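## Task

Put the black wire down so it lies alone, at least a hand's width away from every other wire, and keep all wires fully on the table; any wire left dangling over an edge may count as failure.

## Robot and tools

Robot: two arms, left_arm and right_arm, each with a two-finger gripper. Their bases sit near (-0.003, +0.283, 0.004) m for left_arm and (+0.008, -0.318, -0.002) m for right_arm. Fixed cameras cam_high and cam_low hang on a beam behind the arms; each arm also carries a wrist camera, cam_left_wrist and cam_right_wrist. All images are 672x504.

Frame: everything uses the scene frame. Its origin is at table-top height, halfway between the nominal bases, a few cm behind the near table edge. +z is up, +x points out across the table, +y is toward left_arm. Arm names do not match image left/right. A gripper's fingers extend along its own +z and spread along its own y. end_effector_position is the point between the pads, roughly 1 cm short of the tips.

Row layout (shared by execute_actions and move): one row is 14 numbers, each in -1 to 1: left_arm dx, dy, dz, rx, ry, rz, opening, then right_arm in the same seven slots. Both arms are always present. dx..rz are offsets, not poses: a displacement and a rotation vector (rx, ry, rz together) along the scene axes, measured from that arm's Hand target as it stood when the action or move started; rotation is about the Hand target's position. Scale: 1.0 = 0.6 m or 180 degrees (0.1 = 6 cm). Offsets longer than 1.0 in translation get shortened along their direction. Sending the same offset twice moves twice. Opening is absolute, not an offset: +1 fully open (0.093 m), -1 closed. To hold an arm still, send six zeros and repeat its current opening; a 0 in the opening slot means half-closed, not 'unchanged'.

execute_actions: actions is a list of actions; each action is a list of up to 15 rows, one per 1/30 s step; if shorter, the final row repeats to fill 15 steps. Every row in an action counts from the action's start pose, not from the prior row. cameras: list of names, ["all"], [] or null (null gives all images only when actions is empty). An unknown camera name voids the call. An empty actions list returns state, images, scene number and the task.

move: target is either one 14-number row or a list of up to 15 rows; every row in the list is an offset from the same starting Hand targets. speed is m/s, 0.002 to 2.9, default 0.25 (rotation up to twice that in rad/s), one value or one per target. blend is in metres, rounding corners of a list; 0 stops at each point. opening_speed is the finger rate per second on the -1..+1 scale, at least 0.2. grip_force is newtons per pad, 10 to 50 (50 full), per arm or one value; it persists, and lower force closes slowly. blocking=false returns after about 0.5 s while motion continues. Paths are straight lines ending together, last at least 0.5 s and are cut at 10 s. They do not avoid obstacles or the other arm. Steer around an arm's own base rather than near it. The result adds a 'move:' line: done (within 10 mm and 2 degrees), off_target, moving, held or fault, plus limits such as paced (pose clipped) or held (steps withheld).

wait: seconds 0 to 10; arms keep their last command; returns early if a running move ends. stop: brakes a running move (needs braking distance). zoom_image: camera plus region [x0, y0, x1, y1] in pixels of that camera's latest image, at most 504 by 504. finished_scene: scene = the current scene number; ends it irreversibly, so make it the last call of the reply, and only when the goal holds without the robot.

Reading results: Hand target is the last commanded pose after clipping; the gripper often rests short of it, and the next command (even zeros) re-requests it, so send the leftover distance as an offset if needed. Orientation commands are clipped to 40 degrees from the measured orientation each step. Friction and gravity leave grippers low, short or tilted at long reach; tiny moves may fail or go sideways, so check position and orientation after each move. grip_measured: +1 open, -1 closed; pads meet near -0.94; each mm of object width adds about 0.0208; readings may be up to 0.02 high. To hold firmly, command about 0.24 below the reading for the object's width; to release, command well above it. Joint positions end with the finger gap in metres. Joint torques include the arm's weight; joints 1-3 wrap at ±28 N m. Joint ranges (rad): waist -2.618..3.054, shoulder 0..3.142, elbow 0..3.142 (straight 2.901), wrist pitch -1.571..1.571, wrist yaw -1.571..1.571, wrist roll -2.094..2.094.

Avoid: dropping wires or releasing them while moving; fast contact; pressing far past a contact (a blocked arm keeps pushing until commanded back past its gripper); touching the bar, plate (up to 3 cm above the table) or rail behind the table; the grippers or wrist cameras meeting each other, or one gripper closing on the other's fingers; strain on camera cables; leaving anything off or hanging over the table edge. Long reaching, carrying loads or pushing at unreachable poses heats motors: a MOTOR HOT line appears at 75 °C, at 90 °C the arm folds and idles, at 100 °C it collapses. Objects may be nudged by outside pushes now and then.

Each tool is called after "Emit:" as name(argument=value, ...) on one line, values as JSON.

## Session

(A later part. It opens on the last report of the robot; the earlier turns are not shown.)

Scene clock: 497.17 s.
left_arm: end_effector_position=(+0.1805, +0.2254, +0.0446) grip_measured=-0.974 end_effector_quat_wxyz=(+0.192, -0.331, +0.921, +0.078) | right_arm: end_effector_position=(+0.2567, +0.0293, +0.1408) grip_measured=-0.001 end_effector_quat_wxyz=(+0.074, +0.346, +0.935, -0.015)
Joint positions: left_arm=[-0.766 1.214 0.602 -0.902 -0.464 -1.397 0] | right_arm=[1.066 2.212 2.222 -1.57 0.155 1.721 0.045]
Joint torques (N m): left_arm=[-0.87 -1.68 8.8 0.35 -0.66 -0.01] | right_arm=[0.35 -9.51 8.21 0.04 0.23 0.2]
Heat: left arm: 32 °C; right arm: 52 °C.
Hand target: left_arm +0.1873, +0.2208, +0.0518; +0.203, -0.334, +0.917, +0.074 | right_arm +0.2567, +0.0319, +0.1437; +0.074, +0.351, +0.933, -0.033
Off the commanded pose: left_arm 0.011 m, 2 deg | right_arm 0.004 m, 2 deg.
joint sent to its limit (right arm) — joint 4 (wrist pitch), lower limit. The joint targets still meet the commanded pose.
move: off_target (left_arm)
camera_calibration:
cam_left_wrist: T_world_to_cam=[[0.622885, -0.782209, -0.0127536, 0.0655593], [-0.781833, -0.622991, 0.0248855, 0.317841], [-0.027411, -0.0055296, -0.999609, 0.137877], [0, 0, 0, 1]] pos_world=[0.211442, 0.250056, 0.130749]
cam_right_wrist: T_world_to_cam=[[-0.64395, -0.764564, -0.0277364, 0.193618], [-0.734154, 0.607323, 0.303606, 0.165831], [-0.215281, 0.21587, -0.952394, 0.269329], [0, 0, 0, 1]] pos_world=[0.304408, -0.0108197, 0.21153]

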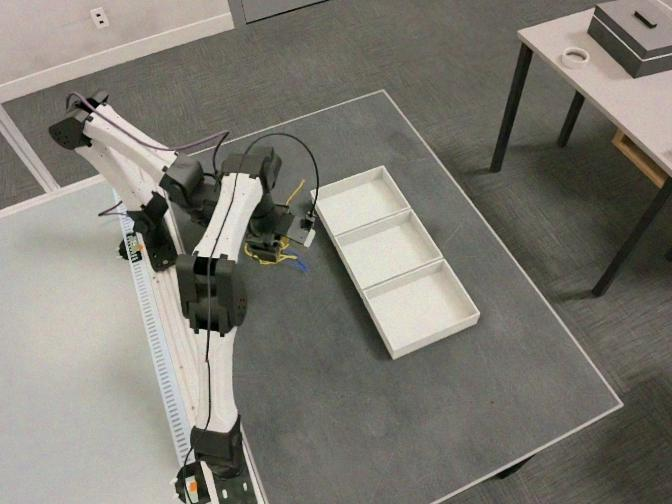

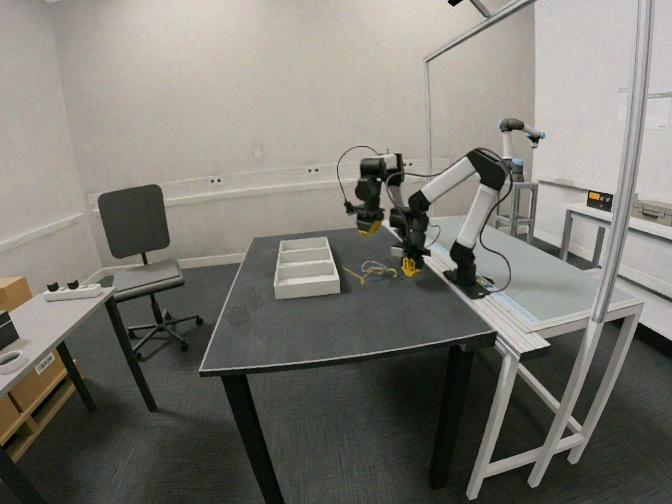

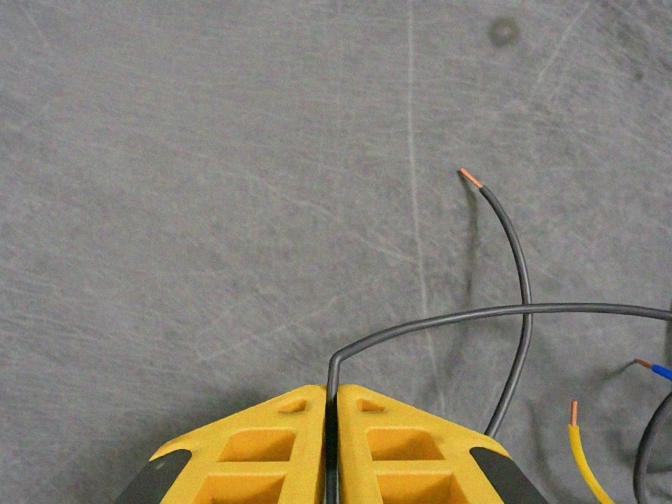

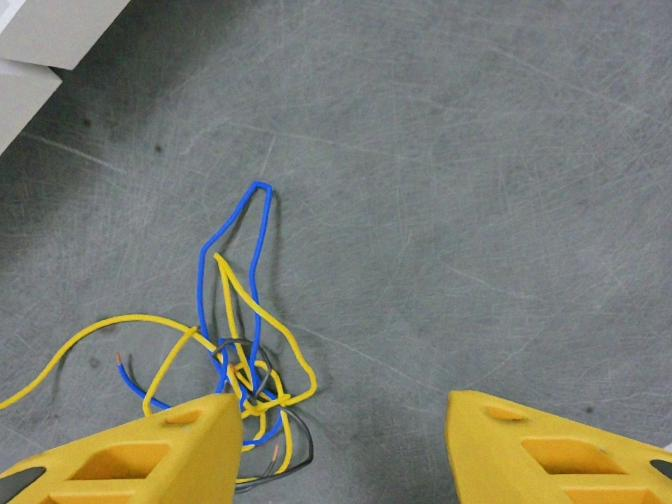

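Emit:
move(target=[0, 0, 0, 0, 0, 0, -1, -0.06, 0.08, 0.02, 0, 0, 0, 0], speed=0.3, cameras=["cam_right_wrist"])

Emit:
zoom_image(camera="cam_right_wrist", region=[150, 200, 450, 430])

Scene clock: 498.93 s.
left_arm: end_effector_position=(+0.1805, +0.2254, +0.0446) grip_measured=-0.974 end_effector_quat_wxyz=(+0.192, -0.331, +0.920, +0.078) | right_arm: end_effector_position=(+0.2396, +0.0554, +0.1500) grip_measured=-0.001 end_effector_quat_wxyz=(+0.080, +0.340, +0.937, +0.013)
Joint positions: left_arm=[-0.766 1.214 0.602 -0.902 -0.465 -1.397 0] | right_arm=[1.131 2.23 2.288 -1.569 0.157 1.77 0.045]
Joint torques (N m): left_arm=[-0.91 -1.61 8.77 0.34 -0.61 -0.03] | right_arm=[-0.27 -10.66 5.6 0.26 0.19 0.07]
Heat: left arm: 32 °C; right arm: 51 °C.
Hand target: left_arm +0.1873, +0.2208, +0.0518; +0.204, -0.334, +0.917, +0.074 | right_arm +0.2395, +0.0536, +0.1496; +0.080, +0.340, +0.937, +0.010 (not the last commanded pose)
Off the commanded pose: left_arm 0.011 m, 1 deg | right_arm 0.031 m, 6 deg.
move: held (right_arm; a check stopped the path), off_target (left_arm); limits=held
pose unreachable (right arm): on one or more control steps of this call, first in action 0 (counted from 0), this arm could not follow its commanded pose, so it was not sent that pose on those steps. It may still have moved: this result reports where it is.
cause: moving toward the commanded pose would bring a part of the arm too close to another arm (this arm's fingers and the left arm's wrist (the part past joint 4), at the place that arm is still heading or pushing toward).
camera_calibration:
cam_right_wrist: T_world_to_cam=[[-0.629186, -0.772769, -0.0833864, 0.208082], [-0.753145, 0.579636, 0.311118, 0.139563], [-0.192088, 0.258553, -0.946706, 0.260022], [0, 0, 0, 1]] pos_world=[0.285981, 0.012674, 0.220095]
Images, in order (width x height): cam_right_wrist 672x504.

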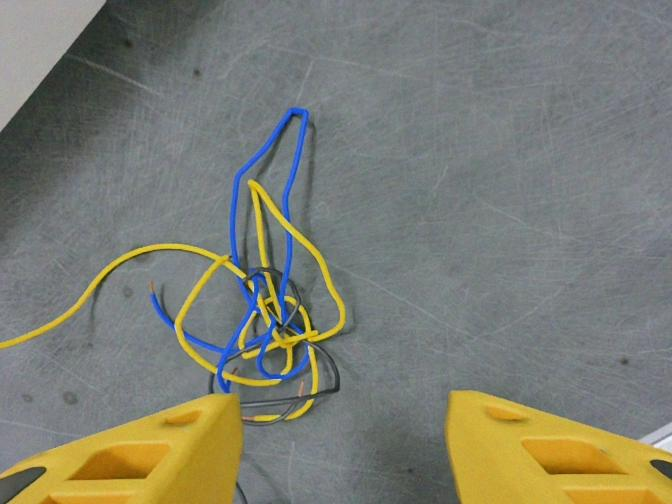

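Scaled by 1.680.

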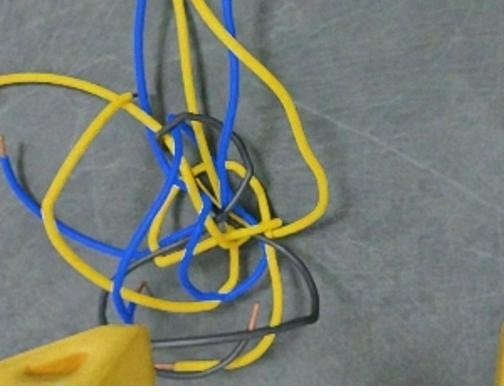

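Emit:
move(target=[[0, 0, -0.012, 0, 0, 0, -0.5, 0, 0, 0, 0, 0, 0, 0], [-0.03, 0.08, 0.2, 0, 0, 0, -0.3, 0, 0, 0, 0, 0, 0, 0]], speed=0.25, opening_speed=0.8, cameras=["cam_left_wrist", "cam_right_wrist"])

Scene clock: 504.73 s.
left_arm: end_effector_position=(+0.1676, +0.2684, +0.1653) grip_measured=-0.302 end_effector_quat_wxyz=(+0.199, -0.334, +0.918, +0.078) | right_arm: end_effector_position=(+0.2396, +0.0554, +0.1500) grip_measured=-0.001 end_effector_quat_wxyz=(+0.080, +0.340, +0.937, +0.013)
Joint positions: left_arm=[-0.643 0.983 0.967 -1.431 -0.466 -1.264 0.031] | right_arm=[1.131 2.23 2.288 -1.569 0.157 1.77 0.045]
Joint torques (N m): left_arm=[0.61 -1.1 8.61 0.46 -0.5 0.18] | right_arm=[-0.28 -10.58 5.6 0.27 0.18 0.06]
Heat: left arm: 32 °C; right arm: 51 °C.
Hand target: left_arm +0.1693, +0.2688, +0.1718; +0.203, -0.334, +0.917, +0.074 | right_arm +0.2395, +0.0536, +0.1496; +0.080, +0.340, +0.937, +0.010
Off the commanded pose: left_arm 0.007 m, 1 deg | right_arm 0.002 m, 0 deg.
move: done
camera_calibration:
cam_left_wrist: T_world_to_cam=[[0.627048, -0.778944, -0.00760447, 0.106355], [-0.778865, -0.627093, 0.0111166, 0.334449], [-0.013428, -0.00104782, -0.999909, 0.254862], [0, 0, 0, 1]] pos_world=[0.197223, 0.292842, 0.251929]
cam_right_wrist: T_world_to_cam=[[-0.629186, -0.772769, -0.0833864, 0.208082], [-0.753145, 0.579636, 0.311118, 0.139563], [-0.192088, 0.258553, -0.946706, 0.260022], [0, 0, 0, 1]] pos_world=[0.285981, 0.012674, 0.220095]
Images, in order (width x height): cam_left_wrist 672x504, cam_right_wrist 672x504.

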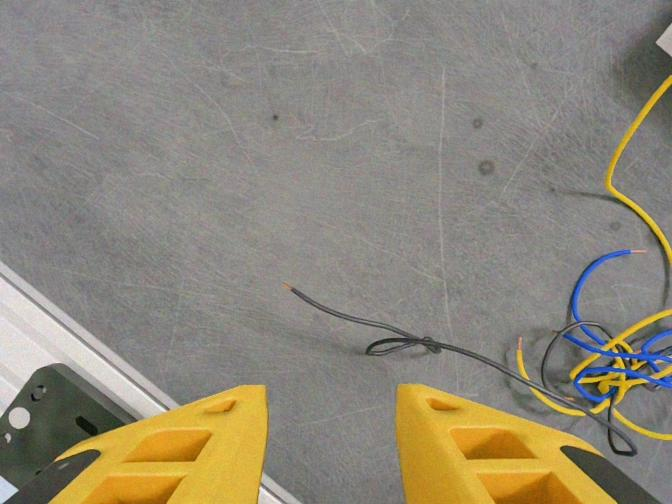

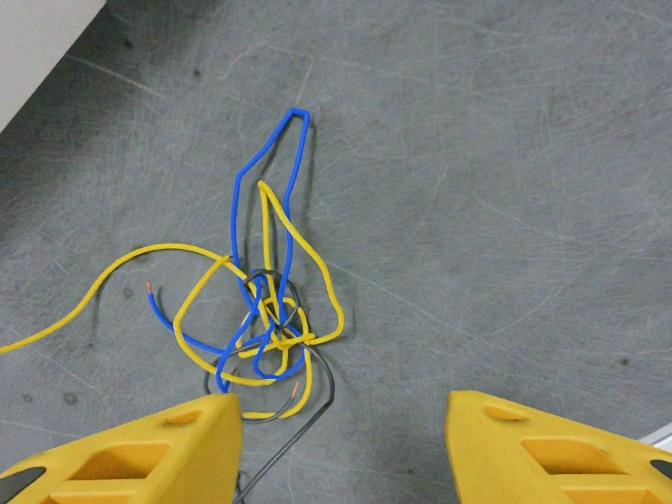

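Emit:
move(target=[0, 0, 0, 0, 0, 0, -0.3, -0.0042, 0.0773, -0.1577, 0, 0, 0, -0.6], speed=0.25, cameras=["cam_right_wrist"])

Emit:
zoom_image(camera="cam_right_wrist", region=[190, 240, 490, 470])

Scene clock: 506.90 s.
left_arm: end_effector_position=(+0.1676, +0.2684, +0.1653) grip_measured=-0.302 end_effector_quat_wxyz=(+0.199, -0.334, +0.918, +0.078) | right_arm: end_effector_position=(+0.2352, +0.0967, +0.0546) grip_measured=-0.598 end_effector_quat_wxyz=(+0.077, +0.334, +0.939, +0.002)
Joint positions: left_arm=[-0.643 0.983 0.967 -1.431 -0.466 -1.264 0.031] | right_arm=[1.18 2.386 2.174 -1.328 0.157 1.808 0.016]
Joint torques (N m): left_arm=[0.53 -1.16 8.42 0.47 -0.48 0.17] | right_arm=[-0.09 -11.45 6.41 0.41 0.19 0.21]
Heat: left arm: 31 °C; right arm: 51 °C.
Hand target: left_arm +0.1693, +0.2688, +0.1718; +0.203, -0.334, +0.917, +0.074 | right_arm +0.2371, +0.1000, +0.0550; +0.080, +0.340, +0.937, +0.010
Off the commanded pose: left_arm 0.007 m, 1 deg | right_arm 0.004 m, 1 deg.
move: done
camera_calibration:
cam_right_wrist: T_world_to_cam=[[-0.620679, -0.781746, -0.0602602, 0.226821], [-0.756436, 0.576814, 0.308367, 0.143199], [-0.206306, 0.23698, -0.949357, 0.163751], [0, 0, 0, 1]] pos_world=[0.282887, 0.0559113, 0.124968]
Images, in order (width x height): cam_right_wrist 672x504.

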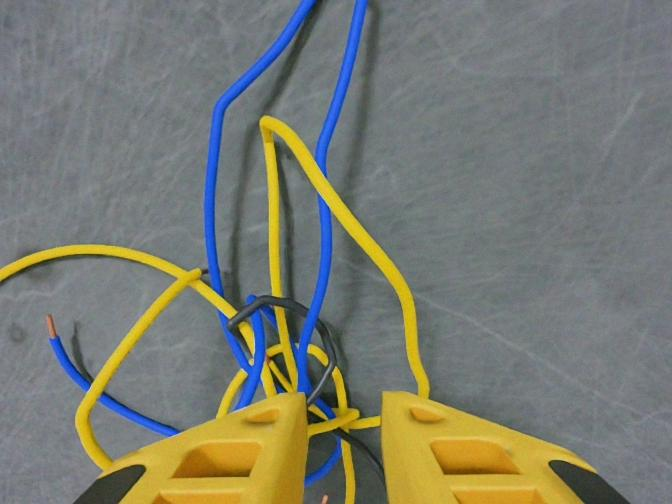

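Scaled by 1.680.

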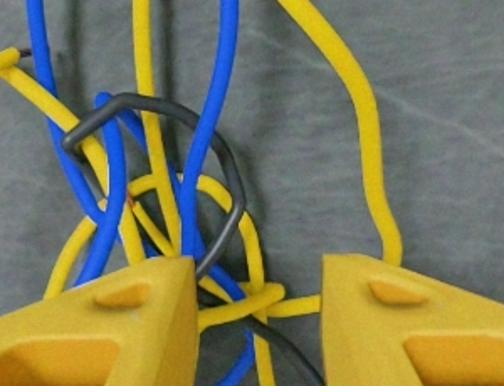

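Emit:
move(target=[[0, 0, 0, 0, 0, 0, -0.3, -0.0177, 0.0208, 0, 0, 0, 0, -0.72], [0, 0, 0, 0, 0, 0, -0.3, -0.0177, 0.0208, -0.062, 0, 0, 0, -0.72]], speed=0.12, cameras=["cam_right_wrist"])

Emit:
zoom_image(camera="cam_right_wrist", region=[220, 280, 470, 480])

Scene clock: 508.63 s.
left_arm: end_effector_position=(+0.1676, +0.2684, +0.1653) grip_measured=-0.302 end_effector_quat_wxyz=(+0.199, -0.334, +0.918, +0.078) | right_arm: end_effector_position=(+0.2320, +0.1018, +0.0550) grip_measured=-0.718 end_effector_quat_wxyz=(+0.078, +0.336, +0.939, +0.007)
Joint positions: left_arm=[-0.643 0.983 0.967 -1.431 -0.466 -1.264 0.031] | right_arm=[1.191 2.392 2.186 -1.326 0.157 1.822 0.011]
Joint torques (N m): left_arm=[0.72 -1.02 8.61 0.47 -0.48 0.16] | right_arm=[-0.46 -11.69 6.04 0.26 0.15 0.07]
Heat: left arm: 31 °C; right arm: 50 °C.
Hand target: left_arm +0.1693, +0.2688, +0.1718; +0.203, -0.334, +0.917, +0.074 | right_arm +0.2327, +0.1008, +0.0549; +0.077, +0.337, +0.938, +0.006 (not the last commanded pose)
Off the commanded pose: left_arm 0.007 m, 1 deg | right_arm 0.039 m, 1 deg.
move: held (right_arm; a check stopped the path); path passed 0 of 2 targets; limits=held
pose unreachable (right arm): on one or more control steps of this call, first in action 0 (counted from 0), this arm could not follow its commanded pose, so it was not sent that pose on those steps. It may still have moved: this result reports where it is.
cause: moving toward the commanded pose would bring a part of the arm too close to another arm (this arm's forearm (the part past joint 3) and the left arm's wrist (the part past joint 4), 7 mm apart when this arm was first held).
camera_calibration:
cam_right_wrist: T_world_to_cam=[[-0.622725, -0.779304, -0.0700011, 0.229593], [-0.755941, 0.576134, 0.310842, 0.137529], [-0.201911, 0.246486, -0.94788, 0.160206], [0, 0, 0, 1]] pos_world=[0.279285, 0.0601987, 0.125178]
Images, in order (width x height): cam_right_wrist 672x504.

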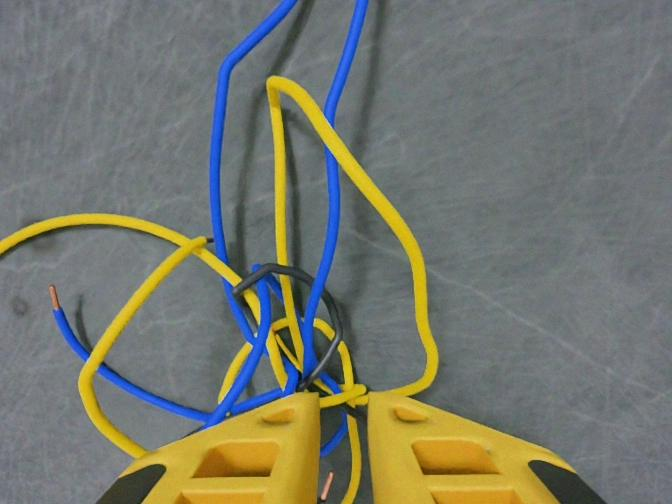

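Scaled by 2.016.

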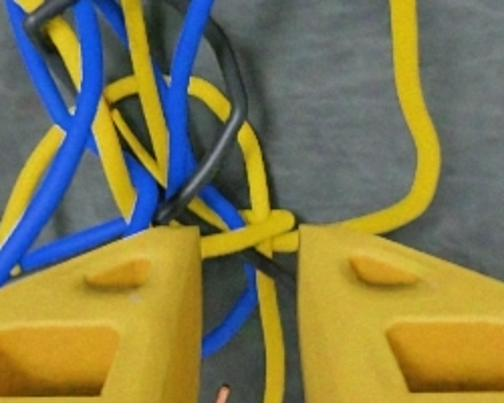

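Emit:
move(target=[[-0.06, 0.22, 0.02, 0, 0, 0, -0.3, 0, 0, 0, 0, 0, 0, -0.72], [-0.06, 0.22, 0.02, 0, 0, 0, -0.3, -0.0108, 0.0262, 0, 0, 0, 0, -0.72], [-0.06, 0.22, 0.02, 0, 0, 0, -0.3, -0.0108, 0.0262, -0.065, 0, 0, 0, -0.72]], speed=[0.25, 0.12, 0.12], cameras=["cam_right_wrist"])

Emit:
zoom_image(camera="cam_right_wrist", region=[220, 280, 470, 480])

Scene clock: 512.30 s.
left_arm: end_effector_position=(+0.1313, +0.3995, +0.1775) grip_measured=-0.302 end_effector_quat_wxyz=(+0.195, -0.337, +0.918, +0.074) | right_arm: end_effector_position=(+0.2268, +0.1131, +0.0312) grip_measured=-0.719 end_effector_quat_wxyz=(+0.081, +0.332, +0.940, +0.005)
Joint positions: left_arm=[0.657 0.759 0.941 -1.282 -0.01 0.002 0.031] | right_arm=[1.213 2.447 2.189 -1.281 0.166 1.836 0.011]
Joint torques (N m): left_arm=[1.03 0.77 8.58 1.28 0.04 0.23] | right_arm=[-0.05 -10.62 3.9 0.74 0.08 0.19]
Heat: left arm: 31 °C; right arm: 50 °C.
Hand target: left_arm +0.1333, +0.4008, +0.1838; +0.203, -0.334, +0.917, +0.074 | right_arm +0.2262, +0.1166, +0.0160; +0.078, +0.337, +0.938, +0.006
Off the commanded pose: left_arm 0.007 m, 1 deg | right_arm 0.016 m, 1 deg.
move: off_target (right_arm)
camera_calibration:
cam_right_wrist: T_world_to_cam=[[-0.616437, -0.784569, -0.066766, 0.232578], [-0.761822, 0.572824, 0.302489, 0.136467], [-0.199078, 0.237329, -0.950812, 0.134344], [0, 0, 0, 1]] pos_world=[0.274078, 0.0724186, 0.101984]
Images, in order (width x height): cam_right_wrist 672x504.

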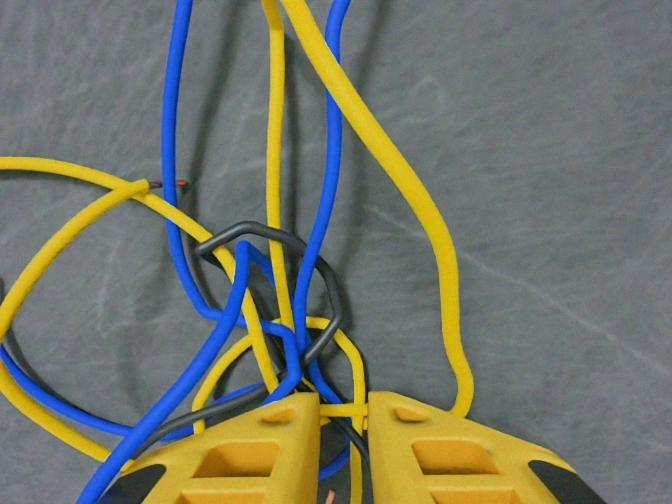

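Scaled by 2.016.

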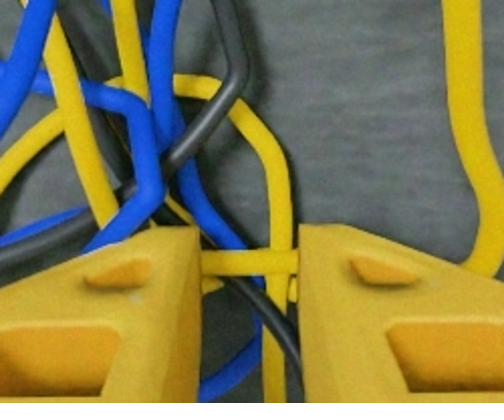

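Emit:
move(target=[[0, 0, 0, 0, 0, 0, -0.3, 0, 0, 0.065, 0, 0, 0, -0.72], [0, 0, 0, 0, 0, 0, -0.3, 0.0155, -0.0045, 0.055, 0, 0, 0, -0.72], [0, 0, 0, 0, 0, 0, -0.3, 0.0155, -0.0045, -0.015, 0, 0, 0, -0.72]], speed=0.15, cameras=["cam_right_wrist"])

Emit:
zoom_image(camera="cam_right_wrist", region=[220, 280, 470, 480])

Scene clock: 515.03 s.
left_arm: end_effector_position=(+0.1313, +0.3994, +0.1775) grip_measured=-0.302 end_effector_quat_wxyz=(+0.195, -0.337, +0.918, +0.074) | right_arm: end_effector_position=(+0.2331, +0.1071, +0.0250) grip_measured=-0.719 end_effector_quat_wxyz=(+0.084, +0.338, +0.937, -0.003)
Joint positions: left_arm=[0.657 0.759 0.941 -1.282 -0.009 0.002 0.031] | right_arm=[1.198 2.453 2.176 -1.276 0.172 1.836 0.011]
Joint torques (N m): left_arm=[1.09 0.72 8.53 1.34 0.01 0.23] | right_arm=[-0.58 -10.43 3.56 1 0.02 0.01]
Heat: left arm: 31 °C; right arm: 49 °C.
Hand target: left_arm +0.1333, +0.4007, +0.1838; +0.203, -0.334, +0.917, +0.074 | right_arm +0.2353, +0.1139, +0.0070; +0.077, +0.336, +0.938, +0.006
Off the commanded pose: left_arm 0.007 m, 1 deg | right_arm 0.019 m, 1 deg.
move: off_target (right_arm)
camera_calibration:
cam_right_wrist: T_world_to_cam=[[-0.628047, -0.776278, -0.0543022, 0.23281], [-0.753144, 0.588807, 0.293394, 0.143105], [-0.195782, 0.225163, -0.954448, 0.131723], [0, 0, 0, 1]] pos_world=[0.279783, 0.0668045, 0.0963789]
Images, in order (width x height): cam_right_wrist 672x504.

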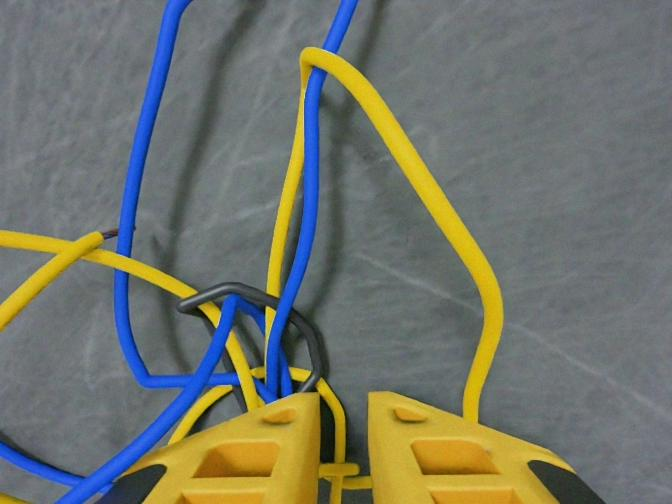

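Scaled by 2.016.

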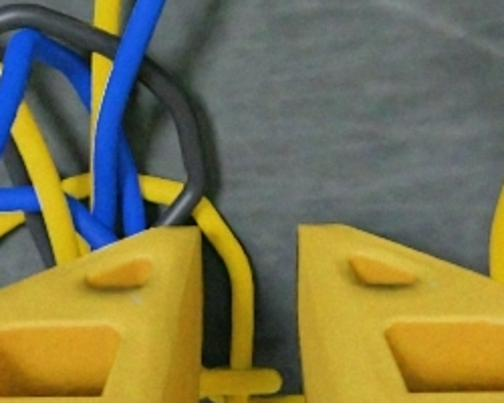

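Emit:
move(target=[[0, 0, 0, 0, 0, 0, -0.3, 0, 0, 0.06, 0, 0, 0, -0.72], [0, 0, 0, 0, 0, 0, -0.3, 0.01, 0.014, 0.055, 0, 0, 0, -0.72]], speed=0.15, cameras=["cam_right_wrist"])

Emit:
zoom_image(camera="cam_right_wrist", region=[220, 280, 470, 480])

Scene clock: 516.93 s.
left_arm: end_effector_position=(+0.1313, +0.3994, +0.1775) grip_measured=-0.302 end_effector_quat_wxyz=(+0.195, -0.337, +0.918, +0.074) | right_arm: end_effector_position=(+0.2397, +0.1222, +0.0424) grip_measured=-0.719 end_effector_quat_wxyz=(+0.082, +0.339, +0.937, +0.011)
Joint positions: left_arm=[0.657 0.759 0.941 -1.282 -0.009 0.002 0.031] | right_arm=[1.197 2.516 2.36 -1.369 0.167 1.833 0.011]
Joint torques (N m): left_arm=[1.09 0.73 8.47 1.31 0 0.2] | right_arm=[-0.81 -10.82 8.39 0.11 0.05 -0.02]
Heat: left arm: 32 °C; right arm: 49 °C.
Hand target: left_arm +0.1333, +0.4007, +0.1838; +0.203, -0.334, +0.917, +0.074 | right_arm +0.2414, +0.1223, +0.0401; +0.077, +0.336, +0.938, +0.006
Off the commanded pose: left_arm 0.007 m, 1 deg | right_arm 0.003 m, 1 deg.
move: done
camera_calibration:
cam_right_wrist: T_world_to_cam=[[-0.626437, -0.775292, -0.0806155, 0.250197], [-0.756107, 0.579267, 0.304552, 0.135437], [-0.189419, 0.251736, -0.949078, 0.141166], [0, 0, 0, 1]] pos_world=[0.285877, 0.0799848, 0.1129]
Images, in order (width x height): cam_right_wrist 672x504.

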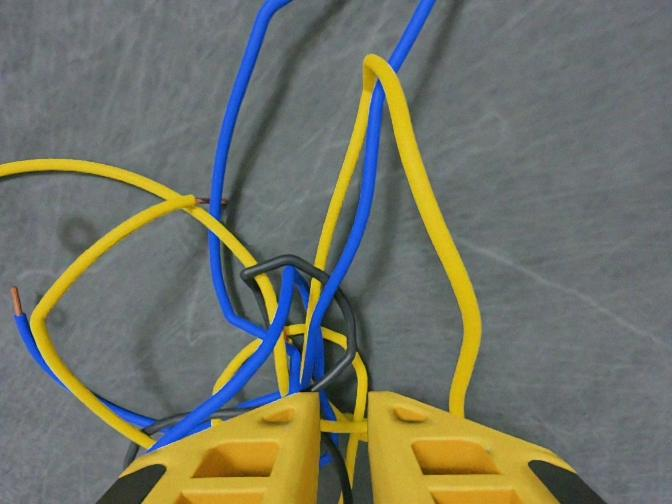

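Scaled by 2.016.

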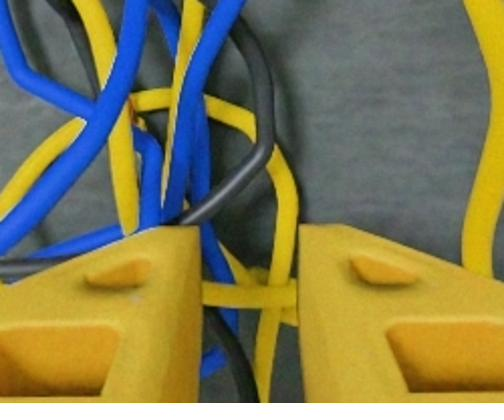

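Emit:
move(target=[0, 0, 0, 0, 0, 0, -0.3, 0.0038, 0.0015, -0.062, 0, 0, 0, -0.75], speed=0.1, cameras=["cam_right_wrist"])

Emit:
zoom_image(camera="cam_right_wrist", region=[220, 280, 470, 480])

Scene clock: 518.33 s.
left_arm: end_effector_position=(+0.1313, +0.3994, +0.1775) grip_measured=-0.302 end_effector_quat_wxyz=(+0.195, -0.337, +0.918, +0.074) | right_arm: end_effector_position=(+0.2409, +0.1198, +0.0256) grip_measured=-0.749 end_effector_quat_wxyz=(+0.083, +0.339, +0.937, +0.006)
Joint positions: left_arm=[0.657 0.759 0.941 -1.282 -0.009 0.002 0.031] | right_arm=[1.194 2.516 2.293 -1.311 0.169 1.832 0.009]
Joint torques (N m): left_arm=[1.01 0.69 8.54 1.29 -0.02 0.21] | right_arm=[-0.83 -10.32 3.22 0.95 0.05 -0.05]
Heat: left arm: 32 °C; right arm: 49 °C.
Hand target: left_arm +0.1333, +0.4007, +0.1838; +0.203, -0.334, +0.917, +0.074 | right_arm +0.2437, +0.1232, +0.0029; +0.078, +0.336, +0.938, +0.006
Off the commanded pose: left_arm 0.007 m, 1 deg | right_arm 0.023 m, 1 deg.
move: off_target (right_arm)
camera_calibration:
cam_right_wrist: T_world_to_cam=[[-0.628374, -0.774551, -0.0722255, 0.247916], [-0.754302, 0.583971, 0.300011, 0.141965], [-0.190196, 0.242999, -0.951198, 0.127292], [0, 0, 0, 1]] pos_world=[0.287079, 0.0781883, 0.0963945]
Images, in order (width x height): cam_right_wrist 672x504.

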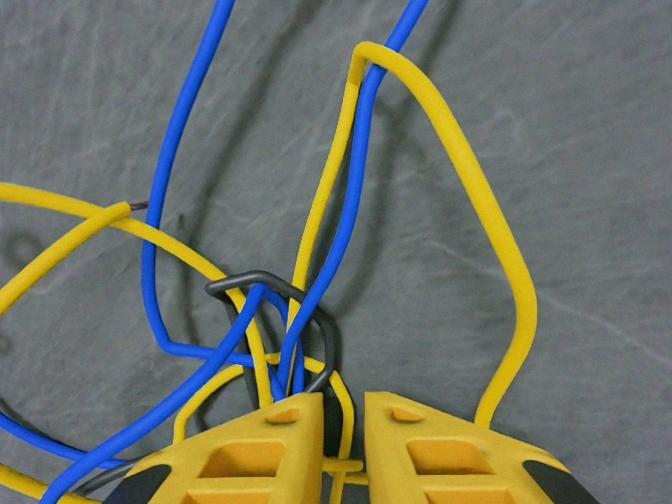

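Scaled by 2.016.

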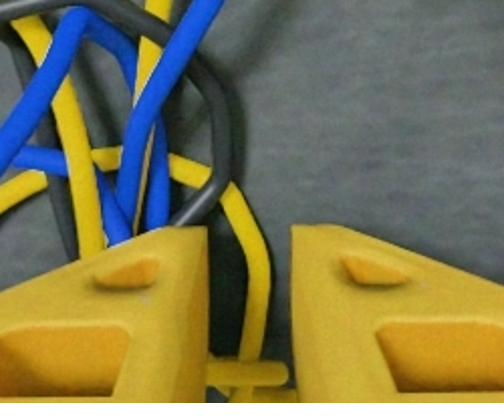

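Emit:
move(target=[[0, 0, 0, 0, 0, 0, -0.3, 0, 0, 0.15, 0, 0, 0, -0.4], [0, 0, 0, 0, 0, 0, -0.3, -0.02, -0.08, 0.2, 0, 0, 0.5, -0.4]], speed=0.5, blend=0.03, cameras=["cam_right_wrist"])

Emit:
zoom_image(camera="cam_right_wrist", region=[150, 150, 500, 410])

Scene clock: 522.20 s.
left_arm: end_effector_position=(+0.1313, +0.3994, +0.1775) grip_measured=-0.302 end_effector_quat_wxyz=(+0.195, -0.337, +0.918, +0.074) | right_arm: end_effector_position=(+0.2321, +0.0764, +0.1124) grip_measured=-0.401 end_effector_quat_wxyz=(+0.041, -0.422, +0.904, +0.047)
Joint positions: left_arm=[0.657 0.759 0.941 -1.282 -0.009 0.002 0.031] | right_arm=[1.099 2.175 2.049 -1.312 -0.028 0.172 0.026]
Joint torques (N m): left_arm=[1.06 0.7 8.42 1.3 0.01 0.21] | right_arm=[-0.57 -13.23 5.03 0.71 -0.13 -0.05]
Heat: left arm: 32 °C; right arm: 50 °C.
Hand target: left_arm +0.1333, +0.4007, +0.1838; +0.203, -0.334, +0.917, +0.074 | right_arm +0.2317, +0.0753, +0.1228; +0.050, -0.426, +0.901, +0.059
Off the commanded pose: left_arm 0.007 m, 1 deg | right_arm 0.011 m, 2 deg.
move: off_target (right_arm)
camera_calibration:
cam_right_wrist: T_world_to_cam=[[0.772433, -0.632651, -0.0556793, -0.122783], [-0.582009, -0.740229, 0.33664, 0.191719], [-0.254191, -0.227626, -0.939986, 0.268304], [0, 0, 0, 1]] pos_world=[0.274624, 0.12531, 0.180826]
Images, in order (width x height): cam_right_wrist 672x504.

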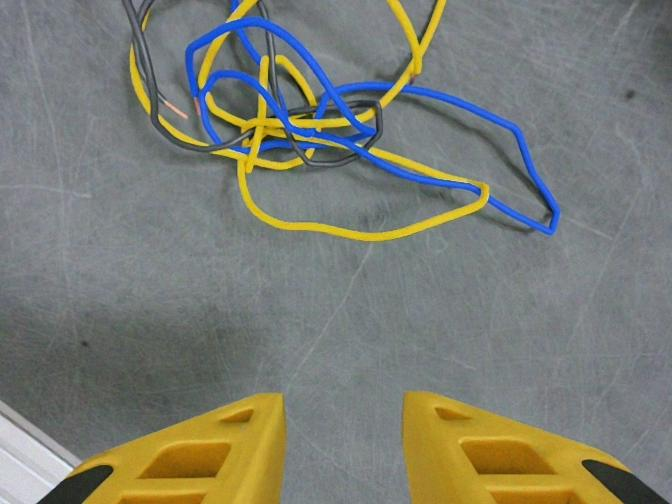

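Scaled by 1.440.

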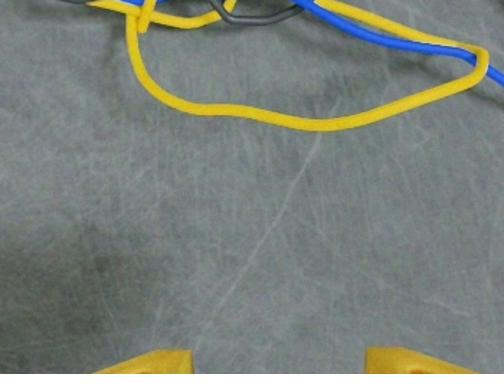

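Emit:
zoom_image(camera="cam_right_wrist", region=[110, 0, 460, 200])

Scaled by 1.440.

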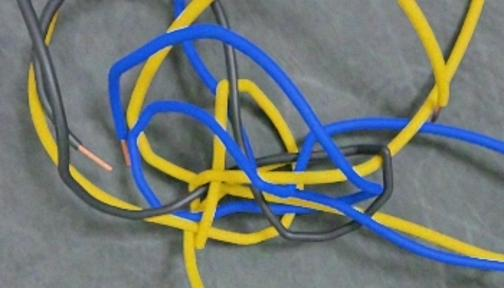

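Emit:
move(target=[0, 0, 0, 0, 0, 0, -0.3, 0.0687, 0.0545, -0.118, 0, 0, 0, -0.65], speed=0.2, cameras=["cam_right_wrist"])

Emit:
zoom_image(camera="cam_right_wrist", region=[220, 220, 470, 420])

Scene clock: 524.07 s.
left_arm: end_effector_position=(+0.1313, +0.3994, +0.1775) grip_measured=-0.302 end_effector_quat_wxyz=(+0.195, -0.337, +0.918, +0.074) | right_arm: end_effector_position=(+0.2684, +0.1010, +0.0474) grip_measured=-0.649 end_effector_quat_wxyz=(+0.040, -0.422, +0.904, +0.049)
Joint positions: left_arm=[0.657 0.759 0.941 -1.282 -0.009 0.002 0.031] | right_arm=[1.057 2.369 2.117 -1.188 -0.037 0.132 0.014]
Joint torques (N m): left_arm=[0.98 0.61 8.61 1.25 -0.01 0.23] | right_arm=[-0.51 -11.33 8.46 0.67 -0.11 -0.03]
Heat: left arm: 32 °C; right arm: 50 °C.
Hand target: left_arm +0.1333, +0.4007, +0.1838; +0.203, -0.334, +0.917, +0.074 | right_arm +0.2729, +0.1079, +0.0522; +0.050, -0.426, +0.902, +0.059
Off the commanded pose: left_arm 0.007 m, 1 deg | right_arm 0.010 m, 2 deg.
move: done
camera_calibration:
cam_right_wrist: T_world_to_cam=[[0.771834, -0.633044, -0.0593921, -0.138424], [-0.581447, -0.740537, 0.336933, 0.252816], [-0.257275, -0.225523, -0.939654, 0.222671], [0, 0, 0, 1]] pos_world=[0.311128, 0.149809, 0.11583]
Images, in order (width x height): cam_right_wrist 672x504.

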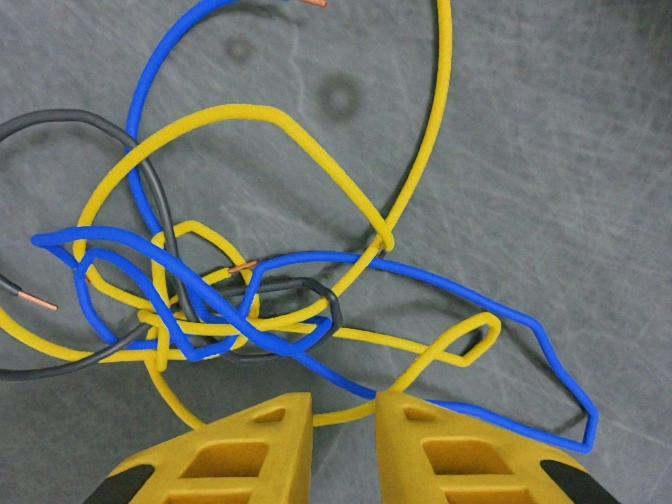

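Scaled by 2.016.

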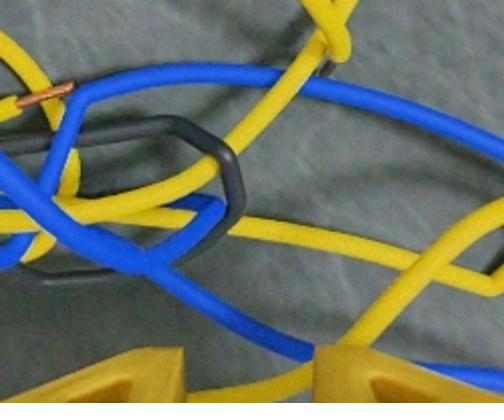

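Emit:
zoom_image(camera="cam_right_wrist", region=[220, 260, 360, 370])

Scaled by 3.600.

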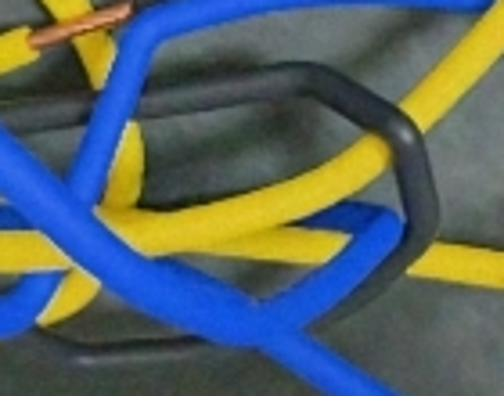

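Emit:
move(target=[0, 0, 0, 0, 0, 0, -0.3, -0.0015, 0.0068, -0.08, 0, 0, 0, -0.72], speed=0.1, cameras=["cam_right_wrist"])

Emit:
zoom_image(camera="cam_right_wrist", region=[220, 280, 470, 480])

Scene clock: 526.73 s.
left_arm: end_effector_position=(+0.1313, +0.3994, +0.1775) grip_measured=-0.302 end_effector_quat_wxyz=(+0.195, -0.337, +0.918, +0.074) | right_arm: end_effector_position=(+0.2727, +0.1088, +0.0247) grip_measured=-0.719 end_effector_quat_wxyz=(+0.054, -0.422, +0.903, +0.060)
Joint positions: left_arm=[0.657 0.759 0.941 -1.282 -0.009 0.002 0.031] | right_arm=[1.057 2.38 2.041 -1.066 -0.04 0.132 0.011]
Joint torques (N m): left_arm=[1.05 0.62 8.44 1.27 0.02 0.24] | right_arm=[0.08 -9.63 4.23 1.22 -0.07 0.03]
Heat: left arm: 33 °C; right arm: 50 °C.
Hand target: left_arm +0.1333, +0.4007, +0.1838; +0.203, -0.334, +0.917, +0.074 | right_arm +0.2720, +0.1119, +0.0039; +0.050, -0.426, +0.902, +0.059
Off the commanded pose: left_arm 0.007 m, 1 deg | right_arm 0.021 m, 1 deg.
move: off_target (right_arm)
camera_calibration:
cam_right_wrist: T_world_to_cam=[[0.7733, -0.630547, -0.0664712, -0.138608], [-0.586191, -0.750954, 0.304052, 0.271981], [-0.241636, -0.196158, -0.950334, 0.196975], [0, 0, 0, 1]] pos_world=[0.314214, 0.155485, 0.0952817]
Images, in order (width x height): cam_right_wrist 672x504.

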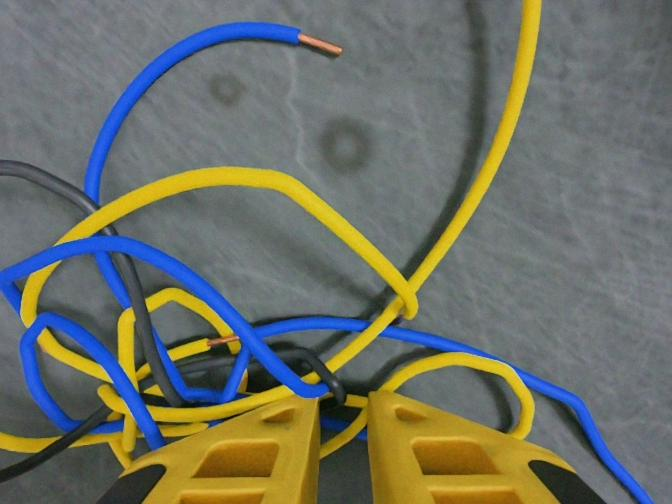

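Scaled by 2.016.

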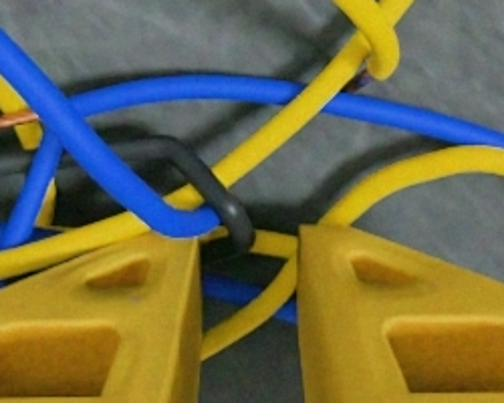

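Emit:
move(target=[0, 0, 0, 0, 0, 0, -0.3, 0.002, 0.003, -0.028, 0, 0, 0, -0.72], speed=0.1, cameras=["cam_right_wrist"])

Emit:
zoom_image(camera="cam_right_wrist", region=[220, 280, 470, 480])

Scene clock: 527.87 s.
left_arm: end_effector_position=(+0.1313, +0.3994, +0.1775) grip_measured=-0.302 end_effector_quat_wxyz=(+0.195, -0.337, +0.918, +0.074) | right_arm: end_effector_position=(+0.2728, +0.1090, +0.0228) grip_measured=-0.719 end_effector_quat_wxyz=(+0.056, -0.422, +0.903, +0.061)
Joint positions: left_arm=[0.657 0.759 0.941 -1.282 -0.009 0.002 0.031] | right_arm=[1.057 2.377 2.027 -1.051 -0.04 0.132 0.011]
Joint torques (N m): left_arm=[0.94 0.81 8.47 1.32 0.02 0.22] | right_arm=[0.02 -8.01 2.85 1.59 -0.07 0]
Heat: left arm: 33 °C; right arm: 50 °C.
Hand target: left_arm +0.1333, +0.4007, +0.1838; +0.203, -0.334, +0.917, +0.074 | right_arm +0.2732, +0.1137, -0.0129; +0.050, -0.426, +0.902, +0.059
Off the commanded pose: left_arm 0.007 m, 1 deg | right_arm 0.036 m, 1 deg.
move: off_target (right_arm)
camera_calibration:
cam_right_wrist: T_world_to_cam=[[0.773421, -0.630346, -0.0669549, -0.138801], [-0.587001, -0.752071, 0.299697, 0.273223], [-0.239268, -0.192489, -0.951682, 0.194251], [0, 0, 0, 1]] pos_world=[0.314212, 0.155382, 0.0936879]
Images, in order (width x height): cam_right_wrist 672x504.

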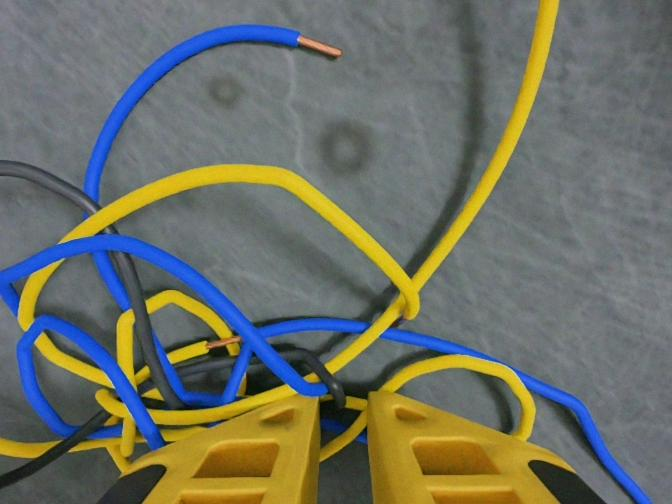

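Scaled by 2.016.

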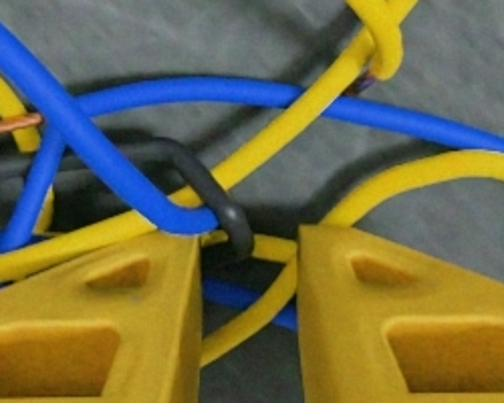

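Emit:
move(target=[0,0,0,0,0,0,-0.3, 0,0,0,0,0,0,-1], cameras=["cam_right_wrist"])

Scene clock: 529.90 s.
left_arm: end_effector_position=(+0.1313, +0.3994, +0.1775) grip_measured=-0.302 end_effector_quat_wxyz=(+0.195, -0.337, +0.918, +0.074) | right_arm: end_effector_position=(+0.2740, +0.1103, +0.0231) grip_measured=-0.982 end_effector_quat_wxyz=(+0.059, -0.422, +0.903, +0.062)
Joint positions: left_arm=[0.657 0.759 0.941 -1.282 -0.009 0.002 0.031] | right_arm=[1.056 2.377 2.027 -1.043 -0.039 0.132 0]
Joint torques (N m): left_arm=[1.18 0.69 8.55 1.29 0 0.21] | right_arm=[0.13 -8.02 2.82 1.55 -0.08 0.03]
Heat: left arm: 33 °C; right arm: 49 °C.
Hand target: left_arm +0.1333, +0.4007, +0.1838; +0.203, -0.334, +0.917, +0.074 | right_arm +0.2733, +0.1137, -0.0128; +0.050, -0.426, +0.902, +0.059
Off the commanded pose: left_arm 0.007 m, 1 deg | right_arm 0.036 m, 1 deg.
move: off_target (right_arm)
camera_calibration:
cam_right_wrist: T_world_to_cam=[[0.773372, -0.630434, -0.0667002, -0.138878], [-0.588872, -0.753355, 0.292722, 0.27566], [-0.234791, -0.187105, -0.953869, 0.193267], [0, 0, 0, 1]] pos_world=[0.315109, 0.156278, 0.0943963]
Images, in order (width x height): cam_right_wrist 672x504.

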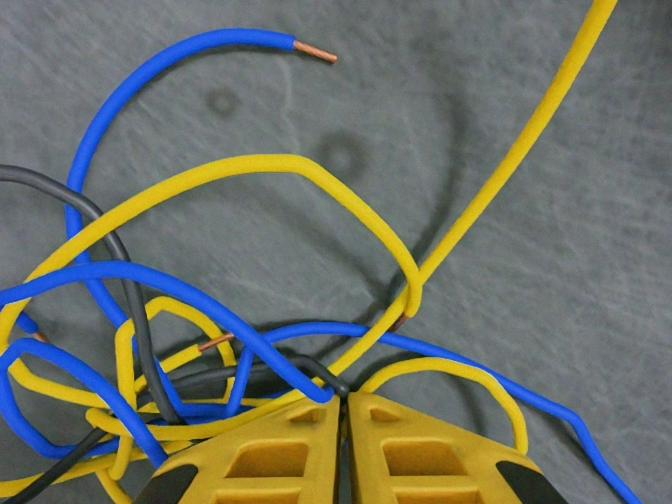

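Emit:
move(target=[0,0,0,0,0,0,-0.3, 0,0,0.12,0,0,0,-1], cameras=["cam_right_wrist", "cam_left_wrist"], speed=0.12)

Scene clock: 531.43 s.
left_arm: end_effector_position=(+0.1313, +0.3994, +0.1775) grip_measured=-0.302 end_effector_quat_wxyz=(+0.195, -0.337, +0.918, +0.074) | right_arm: end_effector_position=(+0.2748, +0.1113, +0.0598) grip_measured=-0.983 end_effector_quat_wxyz=(+0.055, -0.422, +0.903, +0.059)
Joint positions: left_arm=[0.657 0.759 0.941 -1.282 -0.009 0.002 0.031] | right_arm=[1.056 2.389 2.197 -1.212 -0.039 0.132 0]
Joint torques (N m): left_arm=[1.11 0.77 8.36 1.28 0.01 0.26] | right_arm=[0.1 -10.67 8.64 0.47 -0.11 0.04]
Heat: left arm: 33 °C; right arm: 49 °C.
Hand target: left_arm +0.1333, +0.4007, +0.1838; +0.203, -0.334, +0.917, +0.074 | right_arm +0.2733, +0.1137, +0.0593; +0.050, -0.426, +0.902, +0.059
Off the commanded pose: left_arm 0.007 m, 1 deg | right_arm 0.003 m, 1 deg.
move: done
camera_calibration:
cam_left_wrist: T_world_to_cam=[[0.631185, -0.775632, -0.000729844, 0.228174], [-0.77545, -0.631056, 0.0211214, 0.387603], [-0.016843, -0.0127655, -0.999777, 0.271914], [0, 0, 0, 1]] pos_world=[0.161127, 0.42505, 0.263833]
cam_right_wrist: T_world_to_cam=[[0.773016, -0.631008, -0.0653858, -0.136357], [-0.587052, -0.750593, 0.303283, 0.264628], [-0.240452, -0.196057, -0.950655, 0.231056], [0, 0, 0, 1]] pos_world=[0.316314, 0.157885, 0.130481]
Images, in order (width x height): cam_left_wrist 672x504, cam_right_wrist 672x504.

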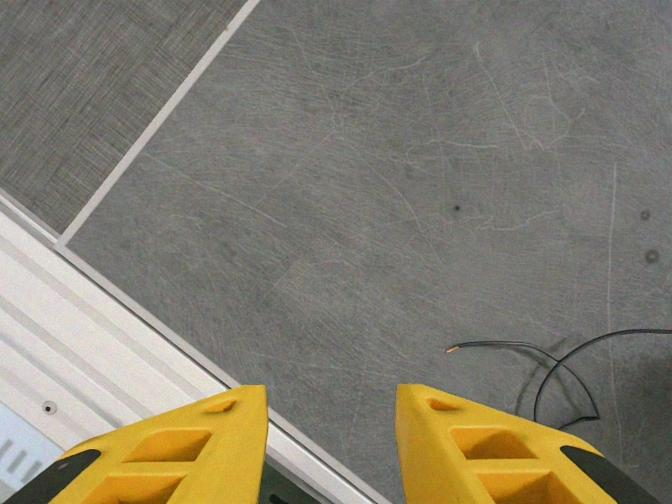

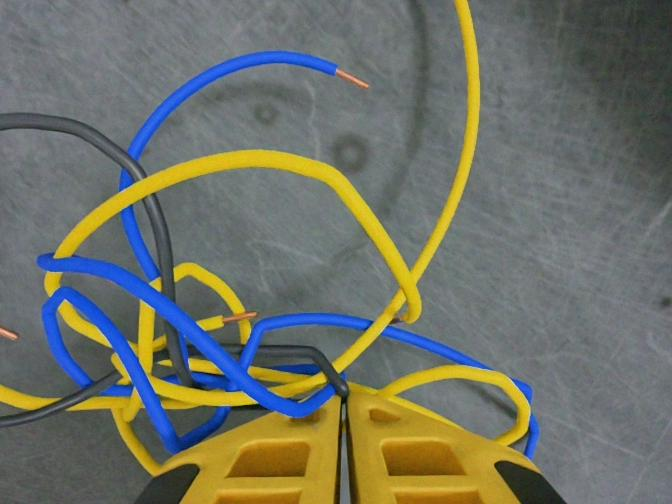

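Emit:
move(target=[0,0,0,0,0,0,-0.3, 0.115,-0.135,0.03,0,0,0,-1], cameras=["cam_right_wrist", "cam_left_wrist", "cam_high"], speed=0.12)

Scene clock: 533.57 s.
left_arm: end_effector_position=(+0.1313, +0.3994, +0.1775) grip_measured=-0.302 end_effector_quat_wxyz=(+0.195, -0.337, +0.918, +0.074) | right_arm: end_effector_position=(+0.3488, +0.0357, +0.0656) grip_measured=-0.983 end_effector_quat_wxyz=(+0.050, -0.419, +0.905, +0.055)
Joint positions: left_arm=[0.657 0.759 0.941 -1.282 -0.009 0.002 0.031] | right_arm=[0.835 2.341 2.138 -1.225 -0.068 -0.082 0]
Joint torques (N m): left_arm=[1.17 0.68 8.54 1.31 0 0.2] | right_arm=[0.01 -14.37 4.97 0.42 -0.18 -0.03]
Heat: left arm: 33 °C; right arm: 50 °C.
Hand target: left_arm +0.1333, +0.4007, +0.1838; +0.203, -0.334, +0.917, +0.074 | right_arm +0.3422, +0.0328, +0.0771; +0.050, -0.426, +0.901, +0.059
Off the commanded pose: left_arm 0.007 m, 1 deg | right_arm 0.014 m, 1 deg.
move: off_target (right_arm)
camera_calibration:
cam_left_wrist: T_world_to_cam=[[0.631185, -0.775632, -0.000729844, 0.228174], [-0.77545, -0.631056, 0.0211214, 0.387603], [-0.016843, -0.0127655, -0.999777, 0.271914], [0, 0, 0, 1]] pos_world=[0.161127, 0.42505, 0.263833]
cam_right_wrist: T_world_to_cam=[[0.76926, -0.636029, -0.0608737, -0.239671], [-0.589886, -0.743583, 0.314831, 0.249505], [-0.245506, -0.206279, -0.947194, 0.241452], [0, 0, 0, 1]] pos_world=[0.390827, 0.0828962, 0.135561]
Images, in order (width x height): cam_high 672x504, cam_left_wrist 672x504, cam_right_wrist 672x504.

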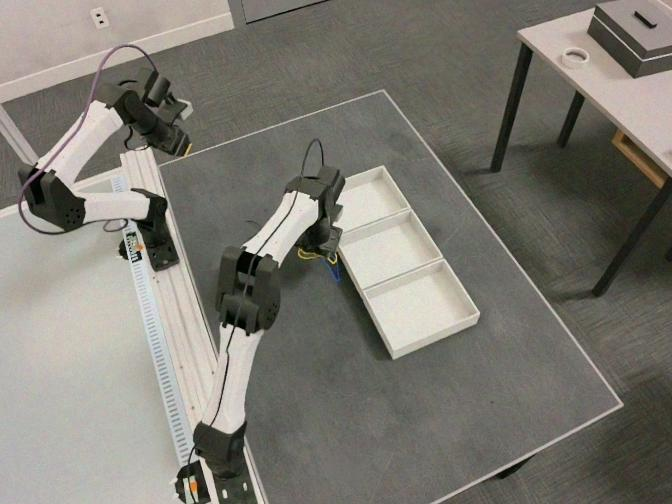

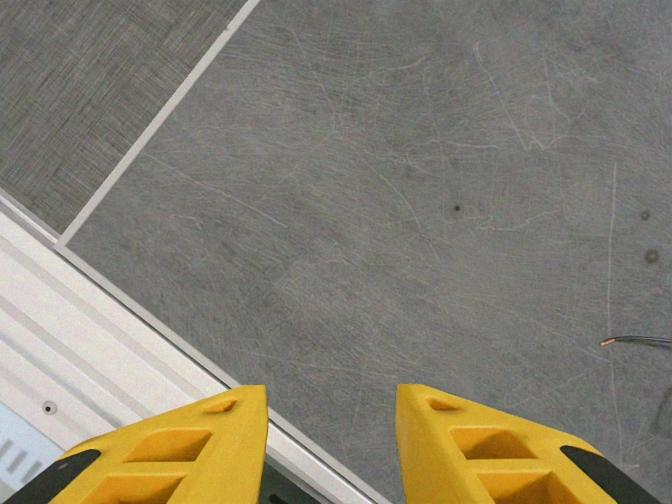

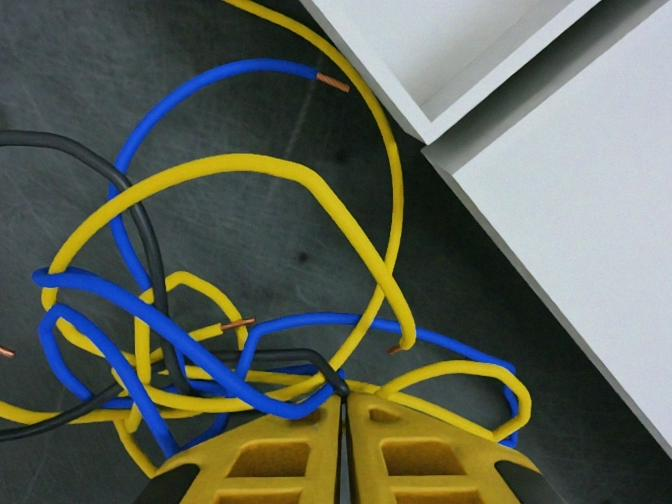

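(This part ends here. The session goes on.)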